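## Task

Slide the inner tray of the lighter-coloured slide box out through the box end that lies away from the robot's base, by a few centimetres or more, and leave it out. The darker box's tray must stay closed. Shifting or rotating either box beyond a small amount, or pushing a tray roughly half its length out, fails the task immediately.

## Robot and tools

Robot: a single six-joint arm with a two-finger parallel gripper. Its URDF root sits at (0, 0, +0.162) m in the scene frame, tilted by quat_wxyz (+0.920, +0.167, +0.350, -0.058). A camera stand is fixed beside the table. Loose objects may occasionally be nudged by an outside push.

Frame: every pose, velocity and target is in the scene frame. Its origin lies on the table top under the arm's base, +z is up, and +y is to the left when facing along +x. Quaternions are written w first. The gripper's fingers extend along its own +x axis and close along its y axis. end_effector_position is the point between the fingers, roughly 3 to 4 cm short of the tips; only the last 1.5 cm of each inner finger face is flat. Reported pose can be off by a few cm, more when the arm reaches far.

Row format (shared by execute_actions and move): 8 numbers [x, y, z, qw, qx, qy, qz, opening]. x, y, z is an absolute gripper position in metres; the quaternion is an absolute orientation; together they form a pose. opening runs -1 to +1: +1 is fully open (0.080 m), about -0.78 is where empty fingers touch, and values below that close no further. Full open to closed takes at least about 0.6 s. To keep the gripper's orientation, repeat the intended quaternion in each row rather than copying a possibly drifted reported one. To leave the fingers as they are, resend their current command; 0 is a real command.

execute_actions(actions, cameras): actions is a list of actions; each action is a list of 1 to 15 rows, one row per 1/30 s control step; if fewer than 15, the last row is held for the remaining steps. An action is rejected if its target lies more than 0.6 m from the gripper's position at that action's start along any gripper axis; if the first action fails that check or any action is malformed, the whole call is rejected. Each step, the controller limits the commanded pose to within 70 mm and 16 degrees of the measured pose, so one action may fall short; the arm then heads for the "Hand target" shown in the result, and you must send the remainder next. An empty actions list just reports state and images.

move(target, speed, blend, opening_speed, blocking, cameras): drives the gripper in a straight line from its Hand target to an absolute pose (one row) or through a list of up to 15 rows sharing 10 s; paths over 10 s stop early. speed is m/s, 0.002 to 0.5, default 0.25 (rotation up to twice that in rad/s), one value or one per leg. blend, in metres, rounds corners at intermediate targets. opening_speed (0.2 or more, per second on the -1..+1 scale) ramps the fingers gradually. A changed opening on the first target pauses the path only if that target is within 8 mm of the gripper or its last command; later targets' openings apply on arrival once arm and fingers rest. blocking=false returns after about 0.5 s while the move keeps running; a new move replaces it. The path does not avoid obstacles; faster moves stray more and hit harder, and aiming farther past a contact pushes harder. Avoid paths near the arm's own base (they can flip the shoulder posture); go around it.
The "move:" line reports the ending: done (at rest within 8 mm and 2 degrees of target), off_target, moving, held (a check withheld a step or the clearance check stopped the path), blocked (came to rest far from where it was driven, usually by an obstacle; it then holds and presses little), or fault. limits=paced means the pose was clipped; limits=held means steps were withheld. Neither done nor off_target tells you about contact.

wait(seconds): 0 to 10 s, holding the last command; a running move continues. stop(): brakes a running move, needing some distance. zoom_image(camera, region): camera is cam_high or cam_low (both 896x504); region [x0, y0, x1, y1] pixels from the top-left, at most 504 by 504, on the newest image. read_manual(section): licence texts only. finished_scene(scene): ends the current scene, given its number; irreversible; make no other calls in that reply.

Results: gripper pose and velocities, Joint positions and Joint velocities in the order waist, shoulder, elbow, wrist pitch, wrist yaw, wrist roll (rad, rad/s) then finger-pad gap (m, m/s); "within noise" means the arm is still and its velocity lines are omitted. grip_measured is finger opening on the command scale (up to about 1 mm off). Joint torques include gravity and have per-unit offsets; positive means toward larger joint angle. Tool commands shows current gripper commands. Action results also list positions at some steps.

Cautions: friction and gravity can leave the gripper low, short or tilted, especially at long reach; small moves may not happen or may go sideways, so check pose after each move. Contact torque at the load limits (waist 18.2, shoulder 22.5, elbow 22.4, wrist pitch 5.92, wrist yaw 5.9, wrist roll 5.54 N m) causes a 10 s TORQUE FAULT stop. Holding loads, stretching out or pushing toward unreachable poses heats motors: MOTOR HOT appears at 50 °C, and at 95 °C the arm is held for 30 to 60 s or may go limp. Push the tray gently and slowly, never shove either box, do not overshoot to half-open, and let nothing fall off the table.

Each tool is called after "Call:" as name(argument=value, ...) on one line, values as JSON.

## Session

Call:
execute_actions(actions=[])

Call:
zoom_image(camera="cam_high", region=[200, 180, 440, 420])

Call:
zoom_image(camera="cam_low", region=[340, 150, 590, 320])

Scene clock: 0.00 s.
end_effector_position=(+0.4678, +0.1304, +0.1328) grip_measured=+1.000 end_effector_quat_wxyz=(+0.829, -0.140, +0.522, +0.142)
Joint positions: [0.777 1.58 1.171 -0.183 0.756 -0.311 0.08]
Joint velocities: within noise
Joint torques (N m): no reading
Heat: hottest wrist roll 35 °C (+0.0 °C/min).
Hand target: +0.4678, +0.1304, +0.1328; +0.829, -0.140, +0.522, +0.142
Tool commands: gripper/opening=+1.0

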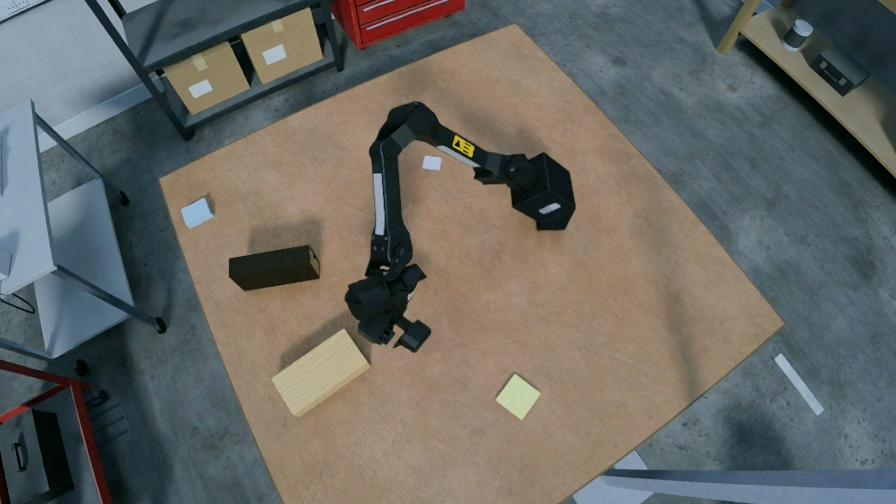

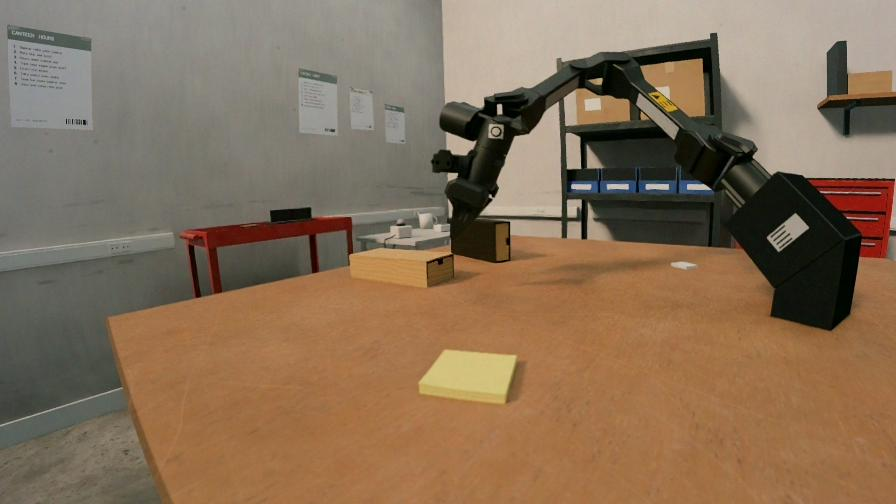

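Scaled by 2.100 from the camera's 896x504 image, which has a finer 1280x720 frame.

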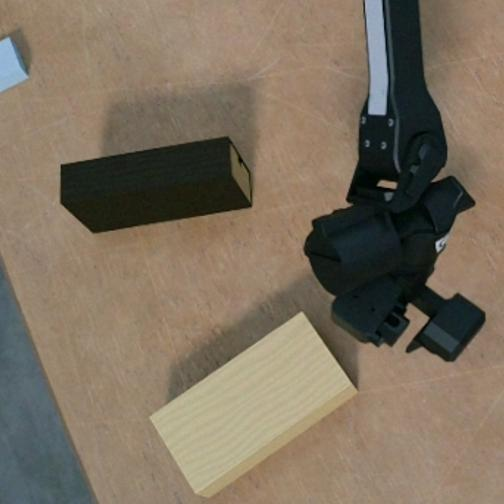

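Scaled by 2.016 from the camera's 896x504 image, which has a finer 1280x720 frame.

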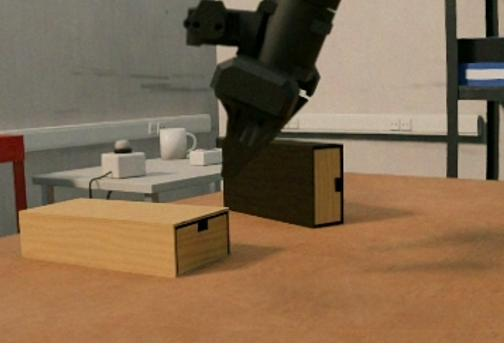

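Call:
move(target=[[0.43,0.09,0.12,0.9859,-0.0136,0.1298,0.1036,-1],[0.462,0.097,0.036,0.9859,-0.0136,0.1298,0.1036,-1]], speed=0.3, blend=[0.02,0])

Call:
zoom_image(camera="cam_high", region=[250, 250, 450, 450])

Call:
zoom_image(camera="cam_low", region=[340, 210, 540, 310])

Scene clock: 33.67 s.
end_effector_position=(+0.4623, +0.0959, +0.0376) grip_measured=-0.767 end_effector_quat_wxyz=(+0.975, -0.017, +0.181, +0.130)
Joint positions: [0.36 2.002 0.666 1.563 0.005 -0.526 0]
Joint velocities: within noise
Joint torques (N m): [4.17 -4.63 0.44 1.89 -0.46 0.07]
Heat: hottest shoulder 37 °C (+5.3 °C/min).
Hand target: +0.4624, +0.0968, +0.0363; +0.975, -0.015, +0.180, +0.131
Off the commanded pose: 0.002 m, 7 deg.
joint sent to its limit — joint 4 (wrist pitch), upper limit. The joint targets are off in orientation, not in position.
move: off_target

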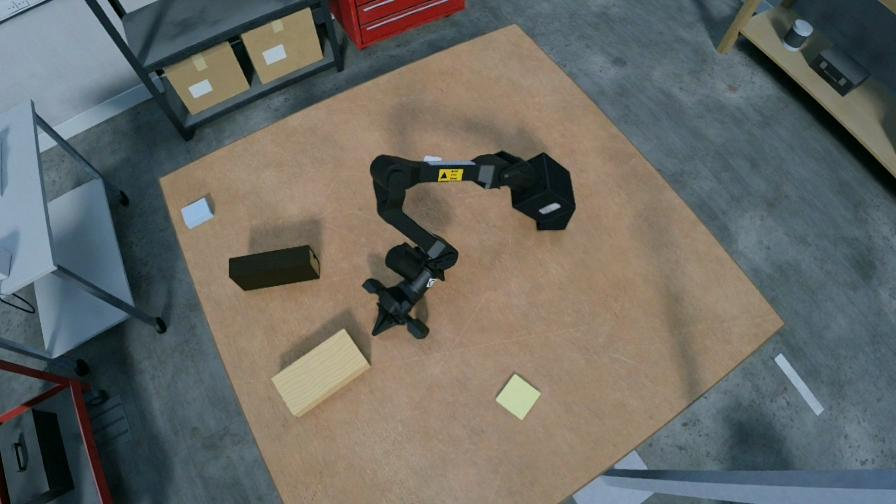

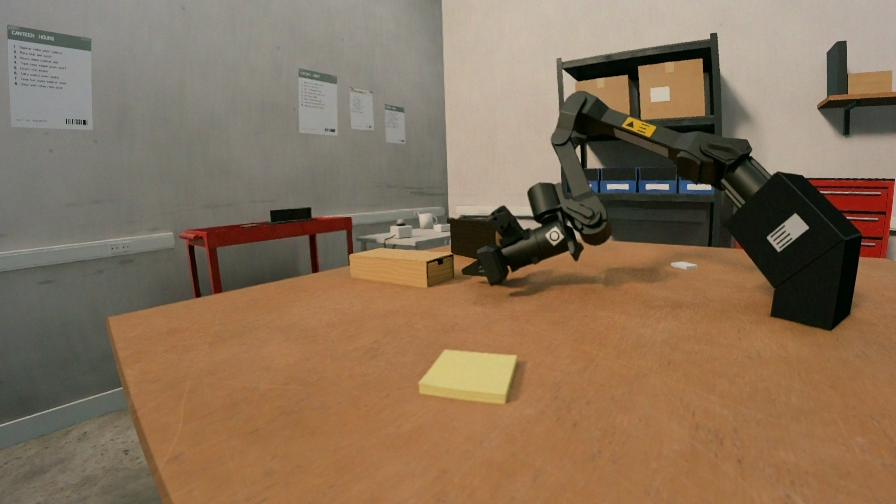

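Scaled by 2.520 from the camera's 896x504 image, which has a finer 1280x720 frame.

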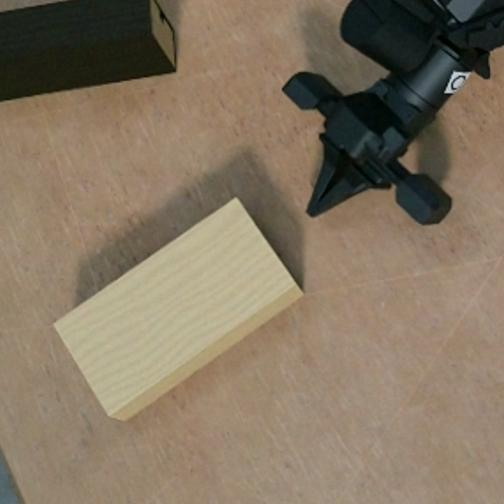

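Scaled by 2.520 from the camera's 896x504 image, which has a finer 1280x720 frame.

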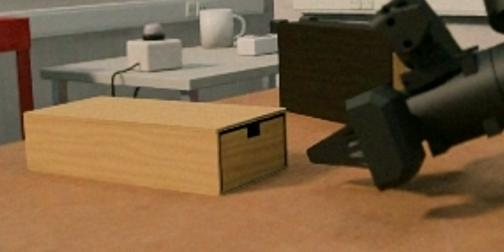

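Call:
move(target=[0.486,0.107,0.035,0.9890,-0.0091,0.1302,0.0692,-1], speed=0.1)

Call:
zoom_image(camera="cam_high", region=[300, 270, 420, 390])

Call:
zoom_image(camera="cam_low", region=[340, 210, 540, 310])

Scene clock: 52.13 s.
end_effector_position=(+0.4863, +0.1040, +0.0354) grip_measured=-0.767 end_effector_quat_wxyz=(+0.981, -0.011, +0.173, +0.091)
Joint positions: [0.399 2.062 0.779 1.563 0.099 -0.517 0]
Joint velocities: within noise
Joint torques (N m): [5.45 -4.88 0.79 1.88 -0.21 0.07]
Heat: hottest shoulder 37 °C (+3.5 °C/min).
Hand target: +0.4863, +0.1070, +0.0352; +0.981, -0.009, +0.173, +0.092
Off the commanded pose: 0.003 m, 6 deg.
joint sent to its limit — joint 4 (wrist pitch), upper limit. The joint targets are off in orientation, not in position.
move: off_target

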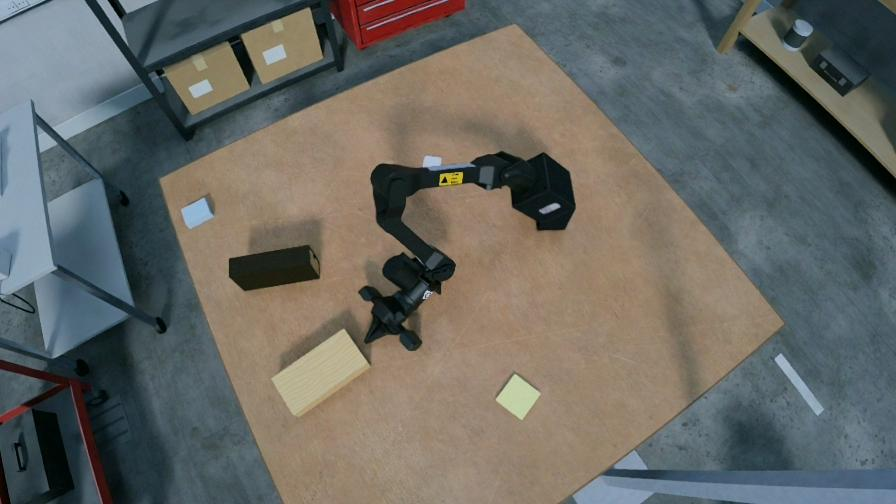

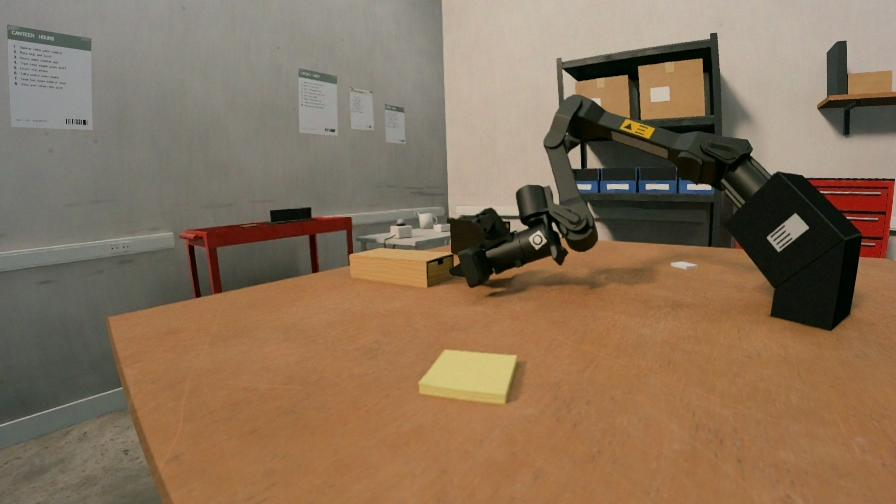

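Scaled by 4.200 from the camera's 896x504 image, which has a finer 1280x720 frame.

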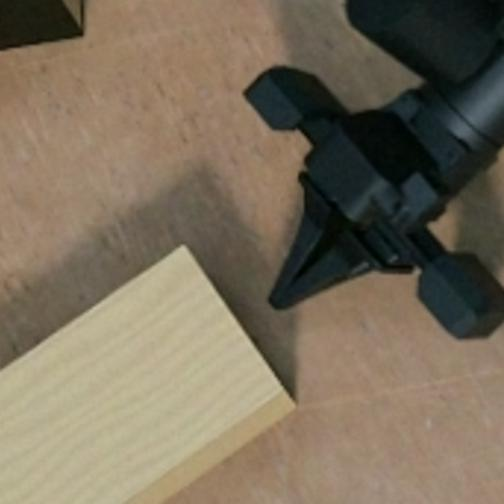

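Scaled by 2.520 from the camera's 896x504 image, which has a finer 1280x720 frame.

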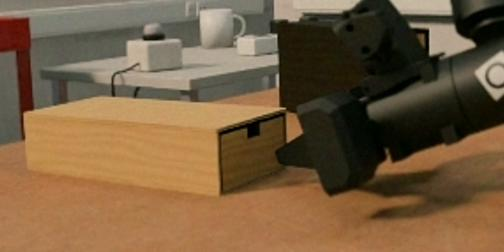

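Call:
move(target=[0.537,0.1165,0.036,0.9839,-0.0136,0.1558,0.0861,-1], speed=0.07)

Call:
zoom_image(camera="cam_high", region=[250, 270, 410, 430])

Call:
zoom_image(camera="cam_low", region=[340, 210, 540, 310])

Scene clock: 62.30 s.
end_effector_position=(+0.5371, +0.1121, +0.0367) grip_measured=-0.767 end_effector_quat_wxyz=(+0.984, -0.014, +0.156, +0.083)
Joint positions: [0.407 2.096 0.991 1.425 0.104 -0.527 0]
Joint velocities: within noise
Joint torques (N m): [5.91 -5.57 1.91 1.51 -0.23 -0.12]
Heat: hottest shoulder 38 °C (+4.0 °C/min).
Hand target: +0.5369, +0.1164, +0.0360; +0.984, -0.014, +0.156, +0.086
Off the commanded pose: 0.004 m, 0 deg.
move: done

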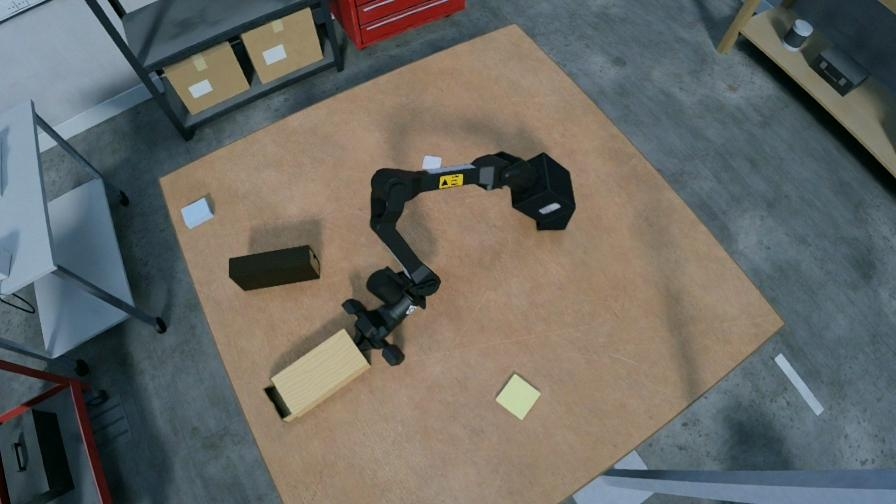

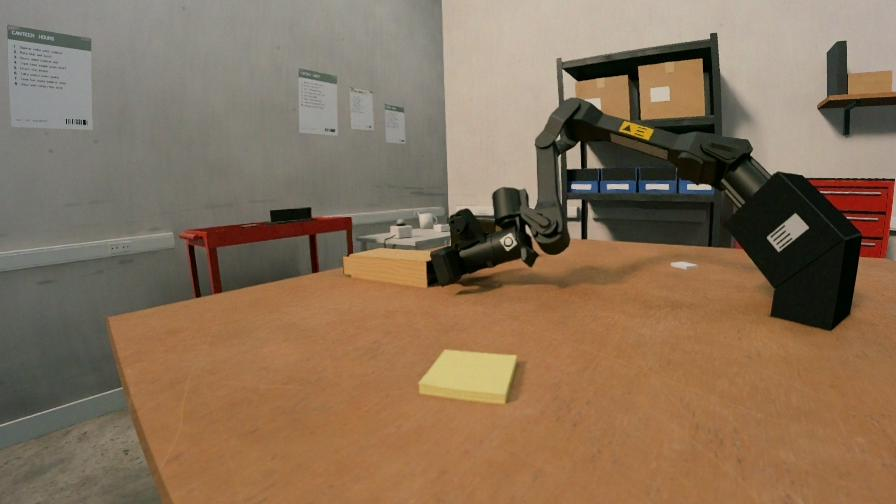

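Scaled by 3.150 from the camera's 896x504 image, which has a finer 1280x720 frame.

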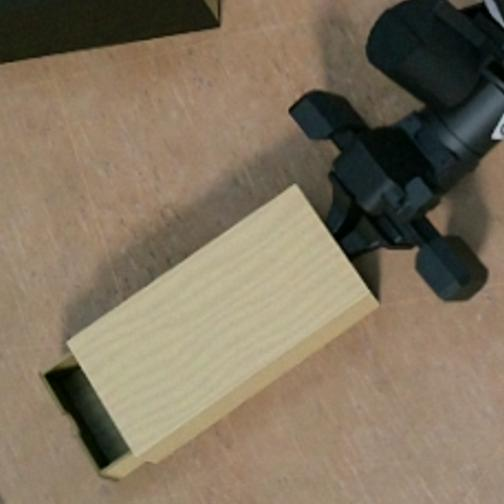

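Scaled by 2.520 from the camera's 896x504 image, which has a finer 1280x720 frame.

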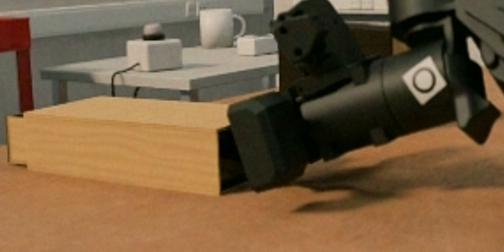

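Call:
move(target=[0.545,0.1185,0.034,0.9866,-0.0114,0.1384,0.0863,-1], speed=0.05)

Call:
zoom_image(camera="cam_high", region=[250, 270, 410, 430])

Scene clock: 71.03 s.
end_effector_position=(+0.5441, +0.1170, +0.0347) grip_measured=-0.767 end_effector_quat_wxyz=(+0.986, -0.011, +0.142, +0.084)
Joint positions: [0.407 2.132 1.036 1.441 0.089 -0.528 0]
Joint velocities: within noise
Joint torques (N m): [5.54 -5.72 2.02 1.93 -0.49 -0.08]
Heat: hottest shoulder 39 °C (+4.1 °C/min).
Hand target: +0.5450, +0.1186, +0.0340; +0.987, -0.011, +0.138, +0.086
Off the commanded pose: 0.002 m, 0 deg.
move: done

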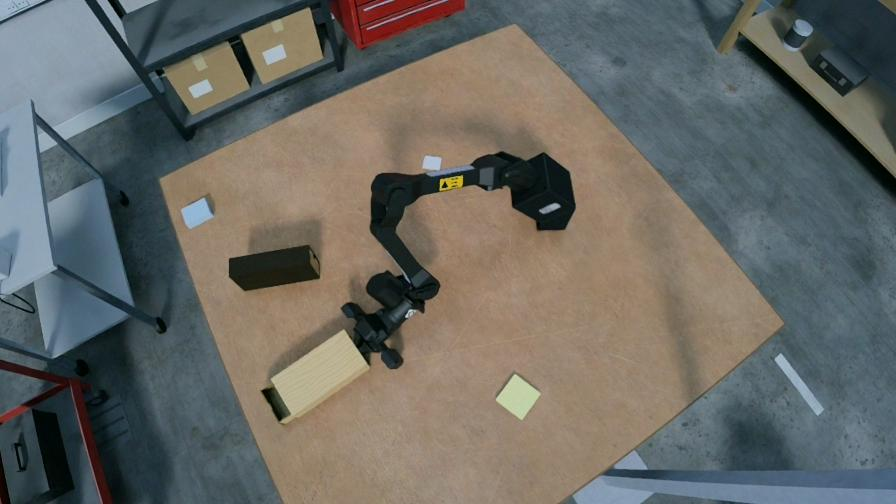

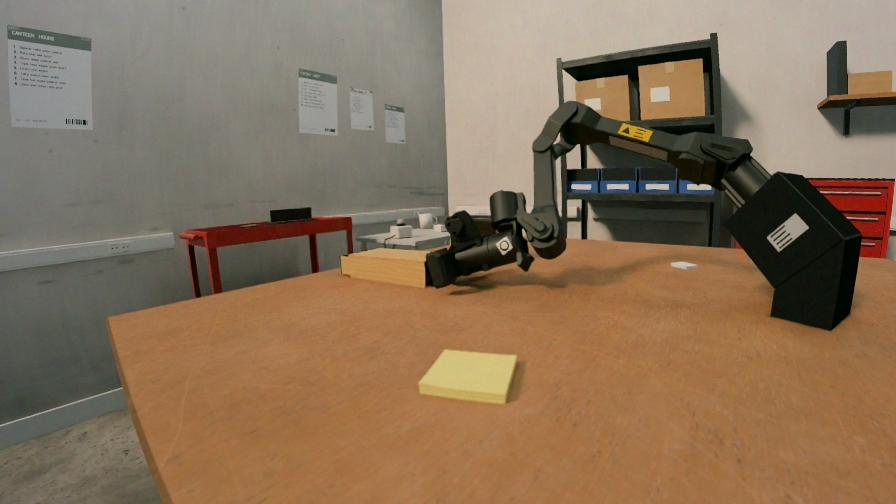

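Scaled by 3.150 from the camera's 896x504 image, which has a finer 1280x720 frame.

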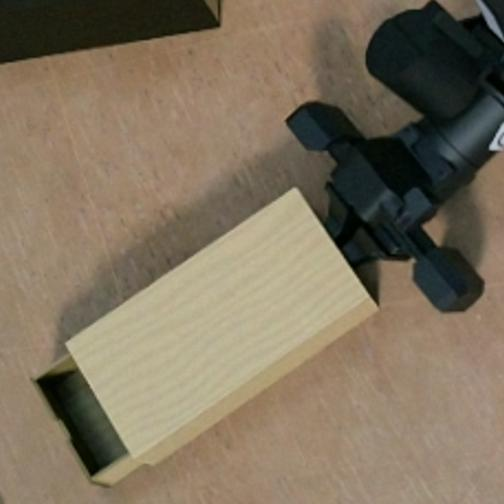

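Call:
move(target=[0.551,0.1205,0.034,0.9866,-0.0114,0.1384,0.0863,-1], speed=0.05)

Call:
zoom_image(camera="cam_high", region=[250, 270, 410, 430])

Scene clock: 79.03 s.
end_effector_position=(+0.5503, +0.1176, +0.0348) grip_measured=-0.767 end_effector_quat_wxyz=(+0.987, -0.011, +0.140, +0.083)
Joint positions: [0.407 2.138 1.063 1.423 0.088 -0.528 0]
Joint velocities: within noise
Joint torques (N m): [5.91 -5.88 2.25 1.54 -0.4 -0.11]
Heat: hottest shoulder 39 °C (+3.0 °C/min).
Hand target: +0.5509, +0.1205, +0.0341; +0.987, -0.011, +0.138, +0.086
Off the commanded pose: 0.003 m, 0 deg.
move: done

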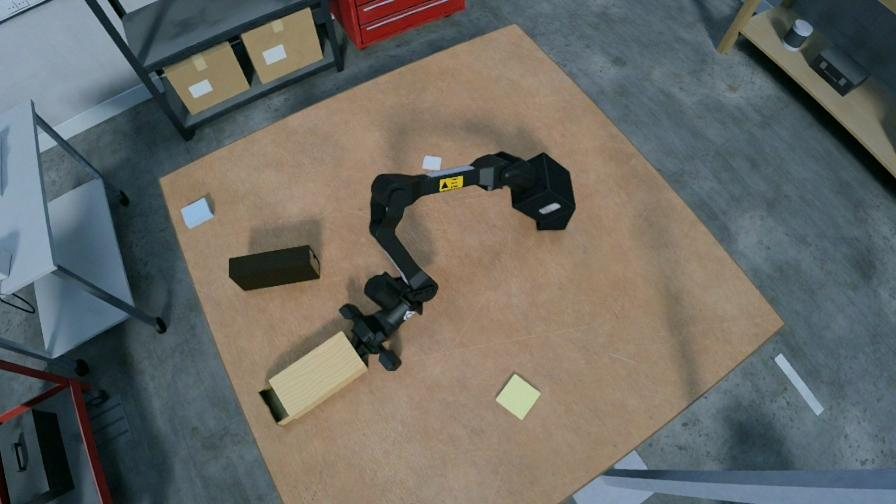

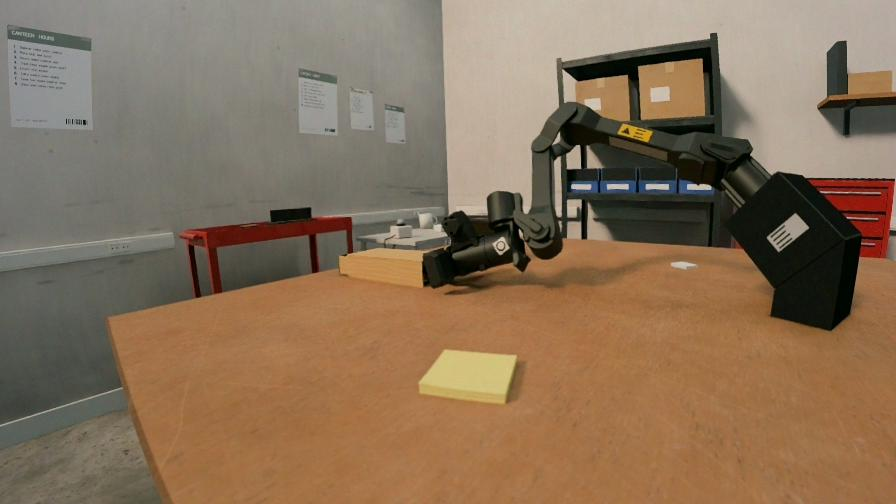

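Scaled by 3.150 from the camera's 896x504 image, which has a finer 1280x720 frame.

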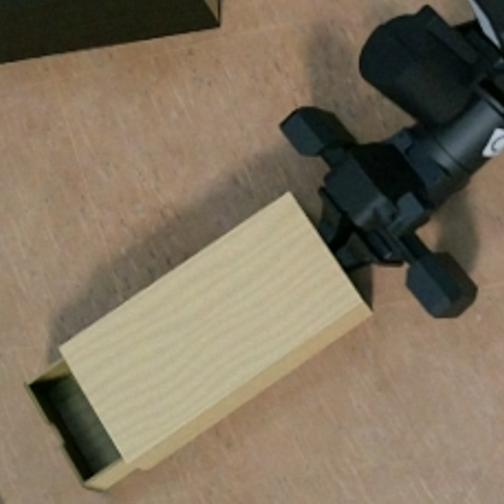

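Call:
move(target=[0.48,0.102,0.036,0.9866,-0.0114,0.1384,0.0863,-1], speed=0.1)

Call:
zoom_image(camera="cam_high", region=[250, 270, 410, 430])

Scene clock: 84.90 s.
end_effector_position=(+0.4783, +0.1043, +0.0313) grip_measured=-0.767 end_effector_quat_wxyz=(+0.978, -0.014, +0.179, +0.106)
Joint positions: [0.387 2.06 0.754 1.563 0.069 -0.52 0]
Joint velocities: within noise
Joint torques (N m): [4.56 -7.01 -0.36 1.89 -0.46 0.07]
Heat: hottest shoulder 39 °C (+2.0 °C/min).
Hand target: +0.4804, +0.1019, +0.0360; +0.979, -0.012, +0.172, +0.104
Off the commanded pose: 0.006 m, 5 deg.
joint sent to its limit — joint 4 (wrist pitch), upper limit. The joint targets are off in orientation, not in position.
move: off_target

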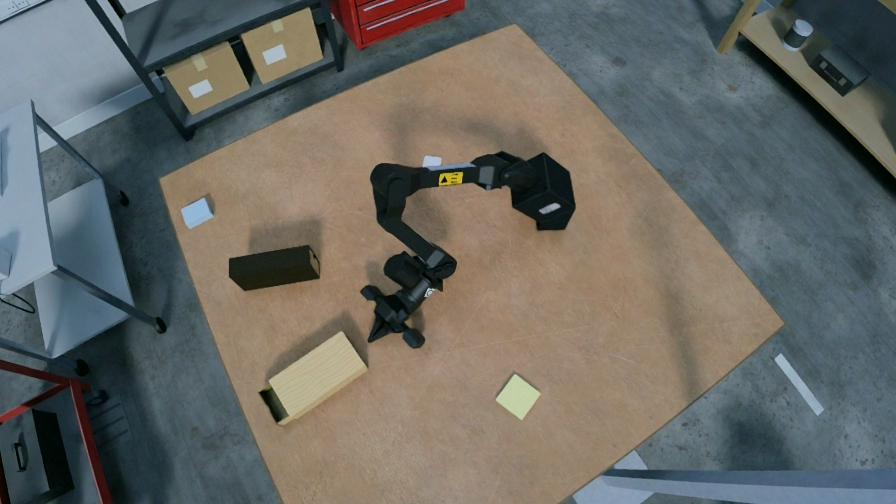

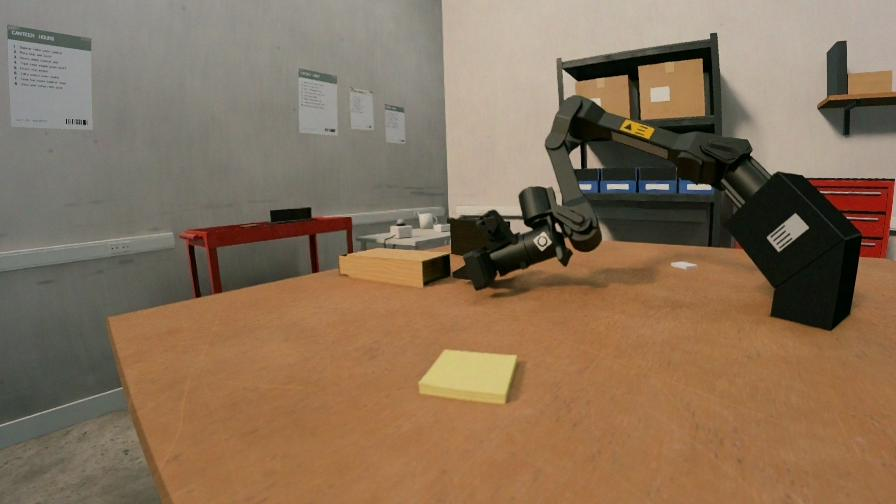

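Scaled by 3.150 from the camera's 896x504 image, which has a finer 1280x720 frame.

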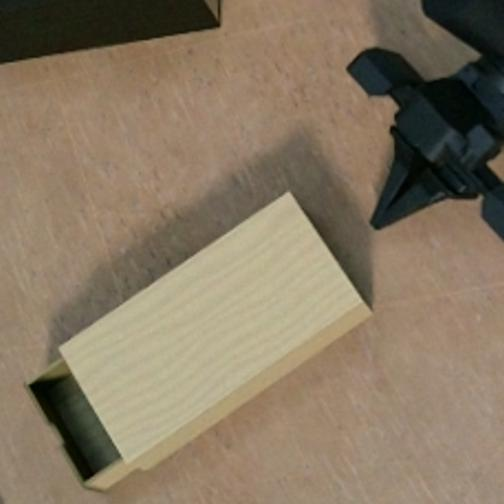

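Call:
finished_scene(scene=2)

The scene is finished: the task was done.


## Next scene

Slide the inner tray of the darker-coloured slide box out through the box end that lies away from the robot's base, by a few centimetres or more, and leave it out. The lighter box's tray must stay closed. Shifting or rotating either box beyond a small amount, or pushing a tray roughly half its length out, fails the task immediately.

Call:
execute_actions(actions=[])

Call:
zoom_image(camera="cam_high", region=[200, 220, 400, 420])

Call:
zoom_image(camera="cam_low", region=[340, 150, 590, 320])

Scene clock: 0.00 s.
end_effector_position=(+0.0844, -0.3097, +0.3797) grip_measured=+1.000 end_effector_quat_wxyz=(-0.093, -0.277, -0.090, +0.952)
Joint positions: [-1.871 1.171 1.583 -1.447 0.116 1.053 0.08]
Joint velocities: within noise
Joint torques (N m): no reading
Heat: hottest wrist roll 34 °C (+0.0 °C/min).
Hand target: +0.0844, -0.3097, +0.3797; -0.093, -0.277, -0.090, +0.952
Tool commands: gripper/opening=+1.0

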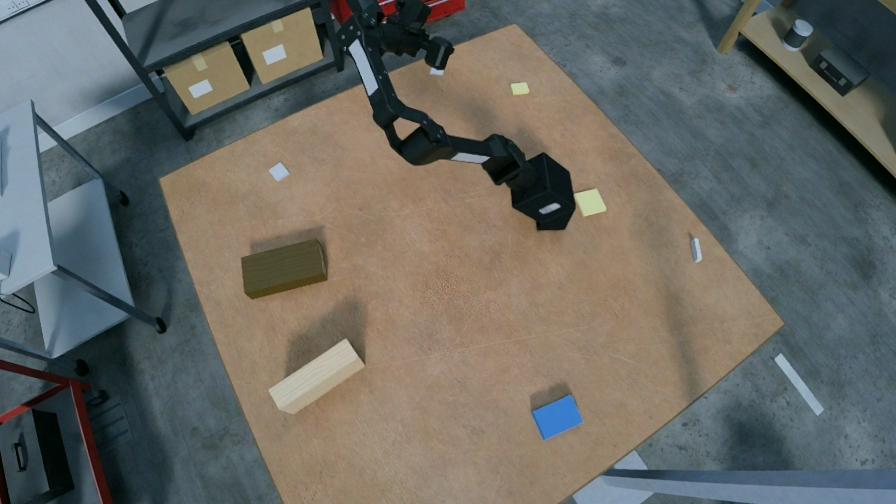

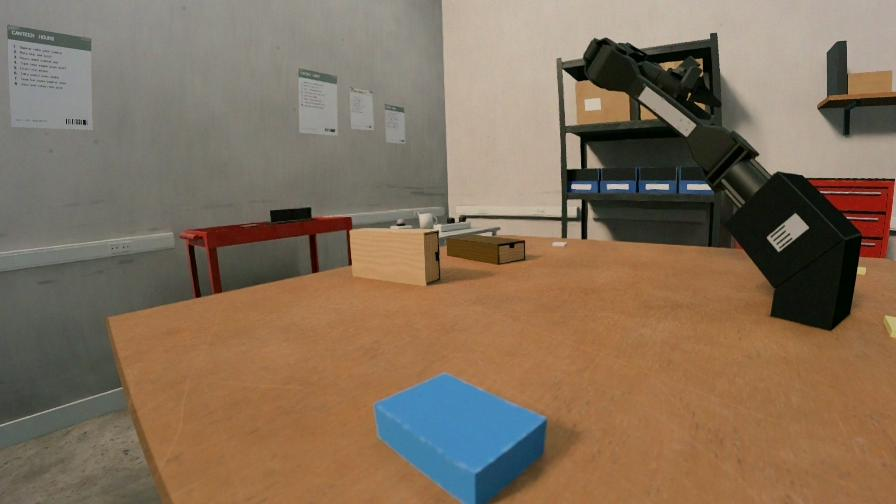

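Scaled by 2.520 from the camera's 896x504 image, which has a finer 1280x720 frame.

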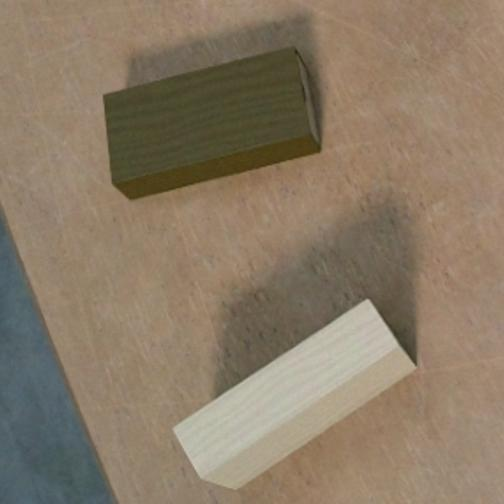

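Scaled by 2.016 from the camera's 896x504 image, which has a finer 1280x720 frame.

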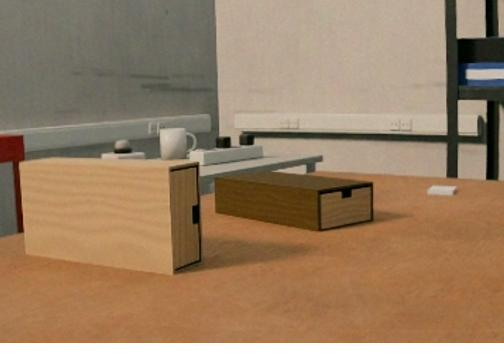

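Call:
move(target=[[0.25,-0.27,0.3,0.763,0.056,0.067,-0.64,-1],[0.42,-0.112,0.14,0.9829,0.017,0.1294,-0.1294,-1],[0.459,-0.119,0.037,0.9829,0.017,0.1294,-0.1294,-1]], speed=[0.4,0.4,0.2], blend=[0.06,0.03,0])

Call:
zoom_image(camera="cam_high", region=[230, 200, 390, 360])

Call:
zoom_image(camera="cam_low", region=[420, 190, 620, 290])

Scene clock: 26.90 s.
end_effector_position=(+0.4590, -0.1190, +0.0390) grip_measured=-0.767 end_effector_quat_wxyz=(+0.975, +0.025, +0.188, -0.118)
Joint positions: [-0.09 1.776 0.602 1.563 0.02 -0.21 0]
Joint velocities: within noise
Joint torques (N m): [1.26 -5 0.74 2.11 -0.32 0.06]
Heat: hottest shoulder 34 °C (+2.2 °C/min).
Hand target: +0.4594, -0.1191, +0.0373; +0.975, +0.026, +0.187, -0.116
Off the commanded pose: 0.002 m, 7 deg.
joint sent to its limit — joint 4 (wrist pitch), upper limit. The joint targets are off in orientation, not in position.
move: off_target

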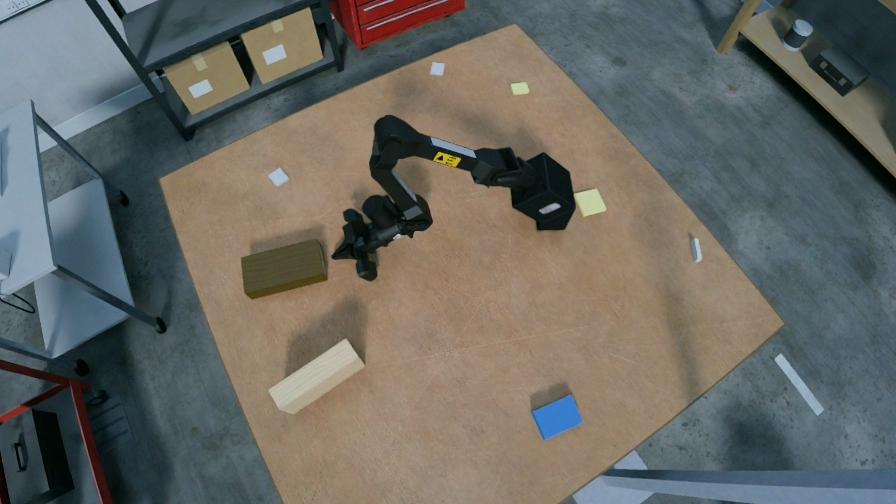

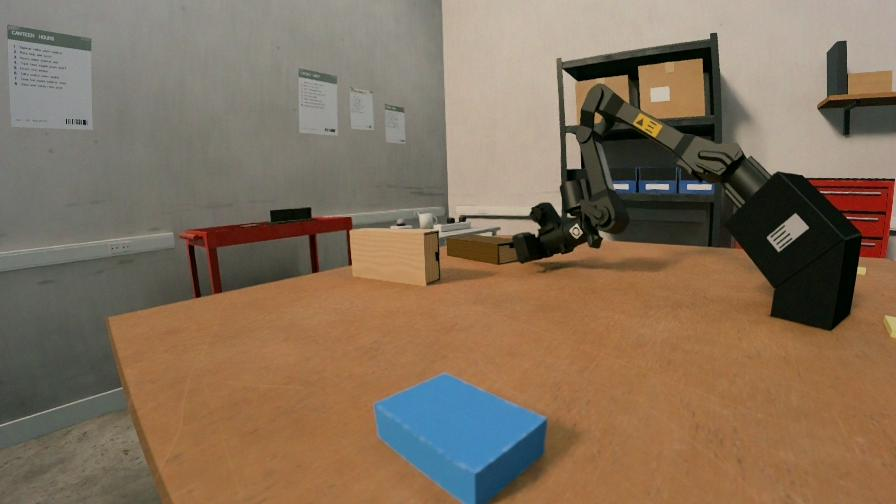

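Scaled by 3.150 from the camera's 896x504 image, which has a finer 1280x720 frame.

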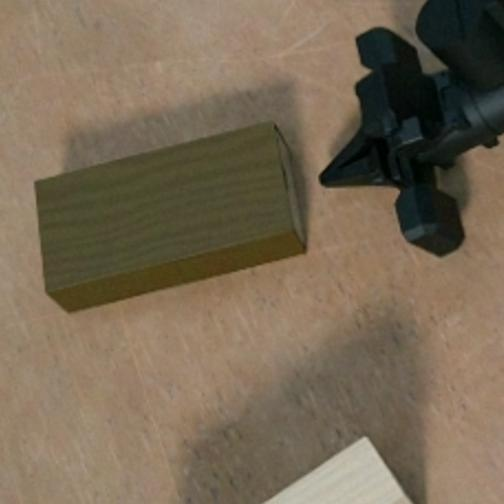

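Scaled by 2.520 from the camera's 896x504 image, which has a finer 1280x720 frame.

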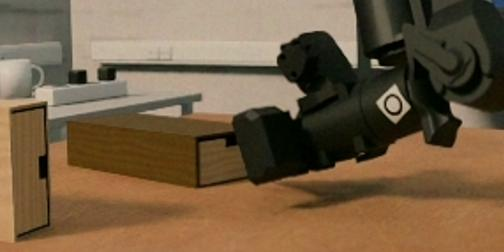

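Call:
move(target=[0.516,-0.1335,0.0345,0.9781,0.0218,0.1375,-0.1549,-1], speed=0.07)

Call:
zoom_image(camera="cam_high", region=[230, 200, 390, 360])

Scene clock: 42.27 s.
end_effector_position=(+0.5154, -0.1352, +0.0374) grip_measured=-0.767 end_effector_quat_wxyz=(+0.979, +0.021, +0.135, -0.154)
Joint positions: [-0.067 1.882 0.854 1.537 0.086 -0.21 0]
Joint velocities: within noise
Joint torques (N m): [2.42 -5.86 1.63 1.71 0.06 -0.03]
Heat: hottest wrist pitch 36 °C (+4.3 °C/min).
Hand target: +0.5160, -0.1335, +0.0346; +0.978, +0.022, +0.137, -0.155
Off the commanded pose: 0.003 m, 0 deg.
move: done

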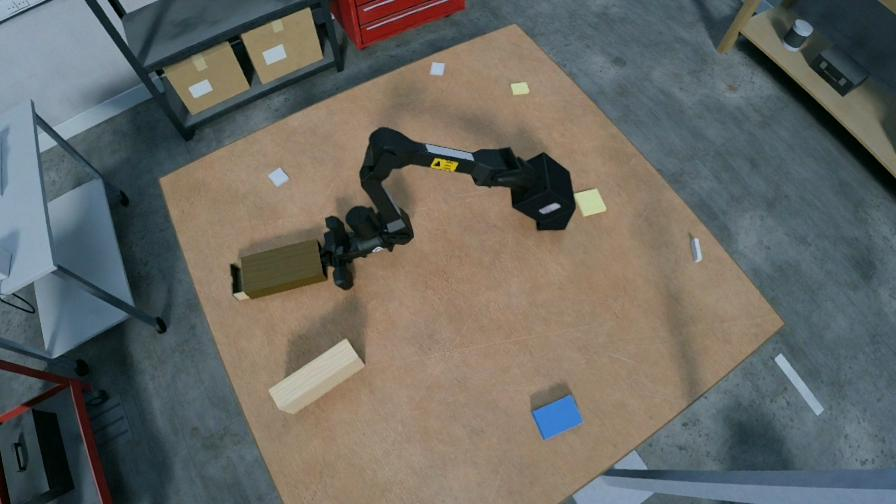

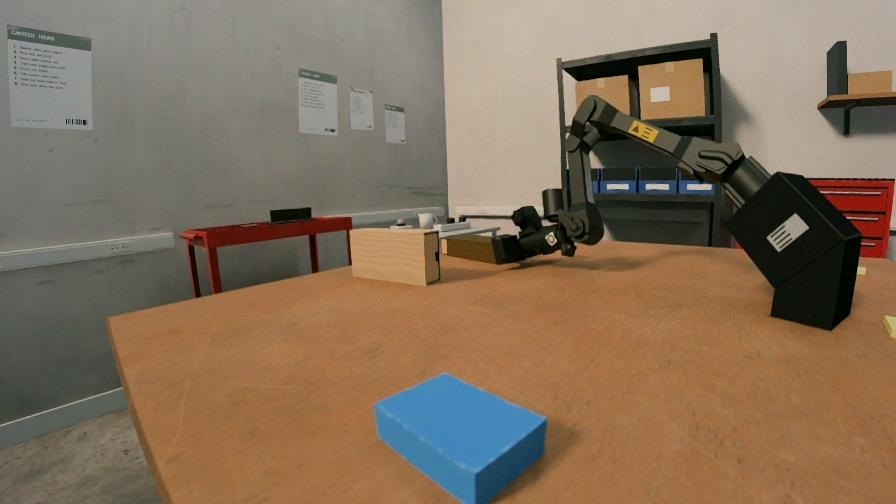

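Scaled by 3.150 from the camera's 896x504 image, which has a finer 1280x720 frame.

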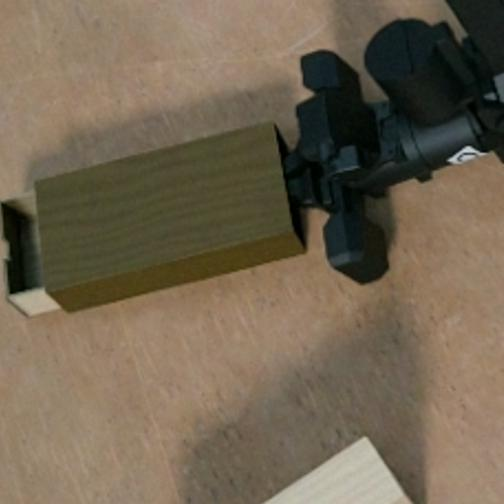

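Call:
move(target=[0.5195,-0.1342,0.0345,0.9781,0.0218,0.1375,-0.1549,-1], speed=0.05, cameras=[])

Call:
move(target=[0.455,-0.12,0.041,0.9781,0.0218,0.1375,-0.1549,-1], speed=0.12)

Call:
zoom_image(camera="cam_high", region=[230, 200, 390, 360])

Scene clock: 49.97 s.
end_effector_position=(+0.5183, -0.1361, +0.0367) grip_measured=-0.767 end_effector_quat_wxyz=(+0.978, +0.021, +0.136, -0.155)
Joint positions: [-0.067 1.883 0.867 1.523 0.088 -0.21 0]
Joint velocities: within noise
Joint torques (N m): [2.5 -6.01 1.97 1.75 0.04 -0.04]
Heat: hottest wrist pitch 37 °C (+4.8 °C/min).
Hand target: +0.5195, -0.1343, +0.0345; +0.978, +0.022, +0.138, -0.155
Off the commanded pose: 0.003 m, 0 deg.
move: done
No camera images: "cameras" was empty.

Scene clock: 51.00 s.
end_effector_position=(+0.4544, -0.1173, +0.0361) grip_measured=-0.767 end_effector_quat_wxyz=(+0.969, +0.032, +0.199, -0.140)
Joint positions: [-0.067 1.779 0.59 1.563 0.088 -0.199 0]
Joint velocities: within noise
Joint torques (N m): [1.34 -7.38 -0.28 2.08 -0.13 0.06]
Heat: hottest shoulder 37 °C (+4.7 °C/min).
Hand target: +0.4553, -0.1201, +0.0411; +0.970, +0.032, +0.192, -0.143
Off the commanded pose: 0.006 m, 7 deg.
joint sent to its limit — joint 4 (wrist pitch), upper limit. The joint targets are off in orientation, not in position.
move: off_target

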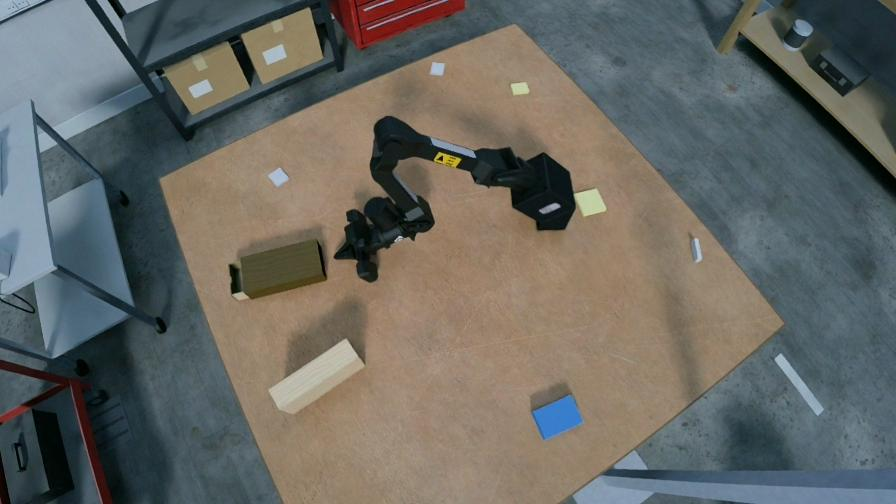

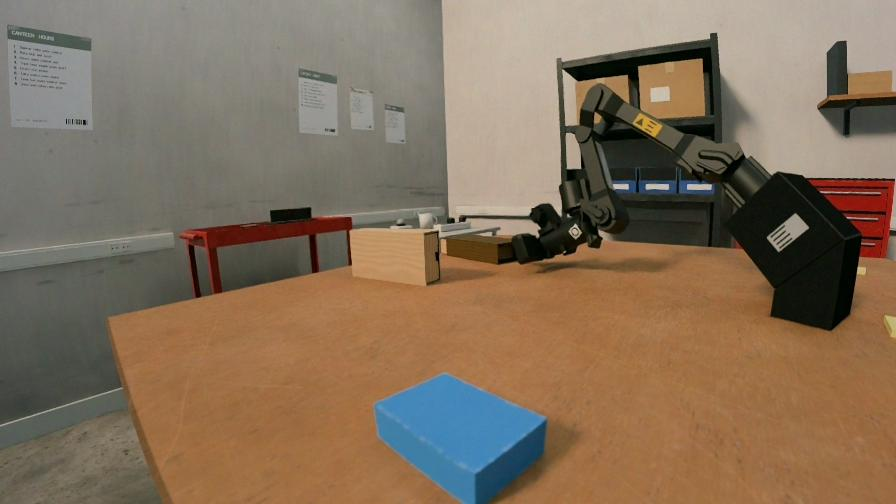

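Scaled by 3.150 from the camera's 896x504 image, which has a finer 1280x720 frame.

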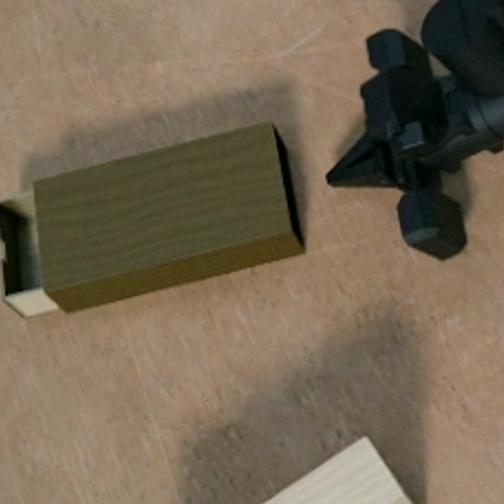

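Call:
finished_scene(scene=3)

The scene is finished: the task was done.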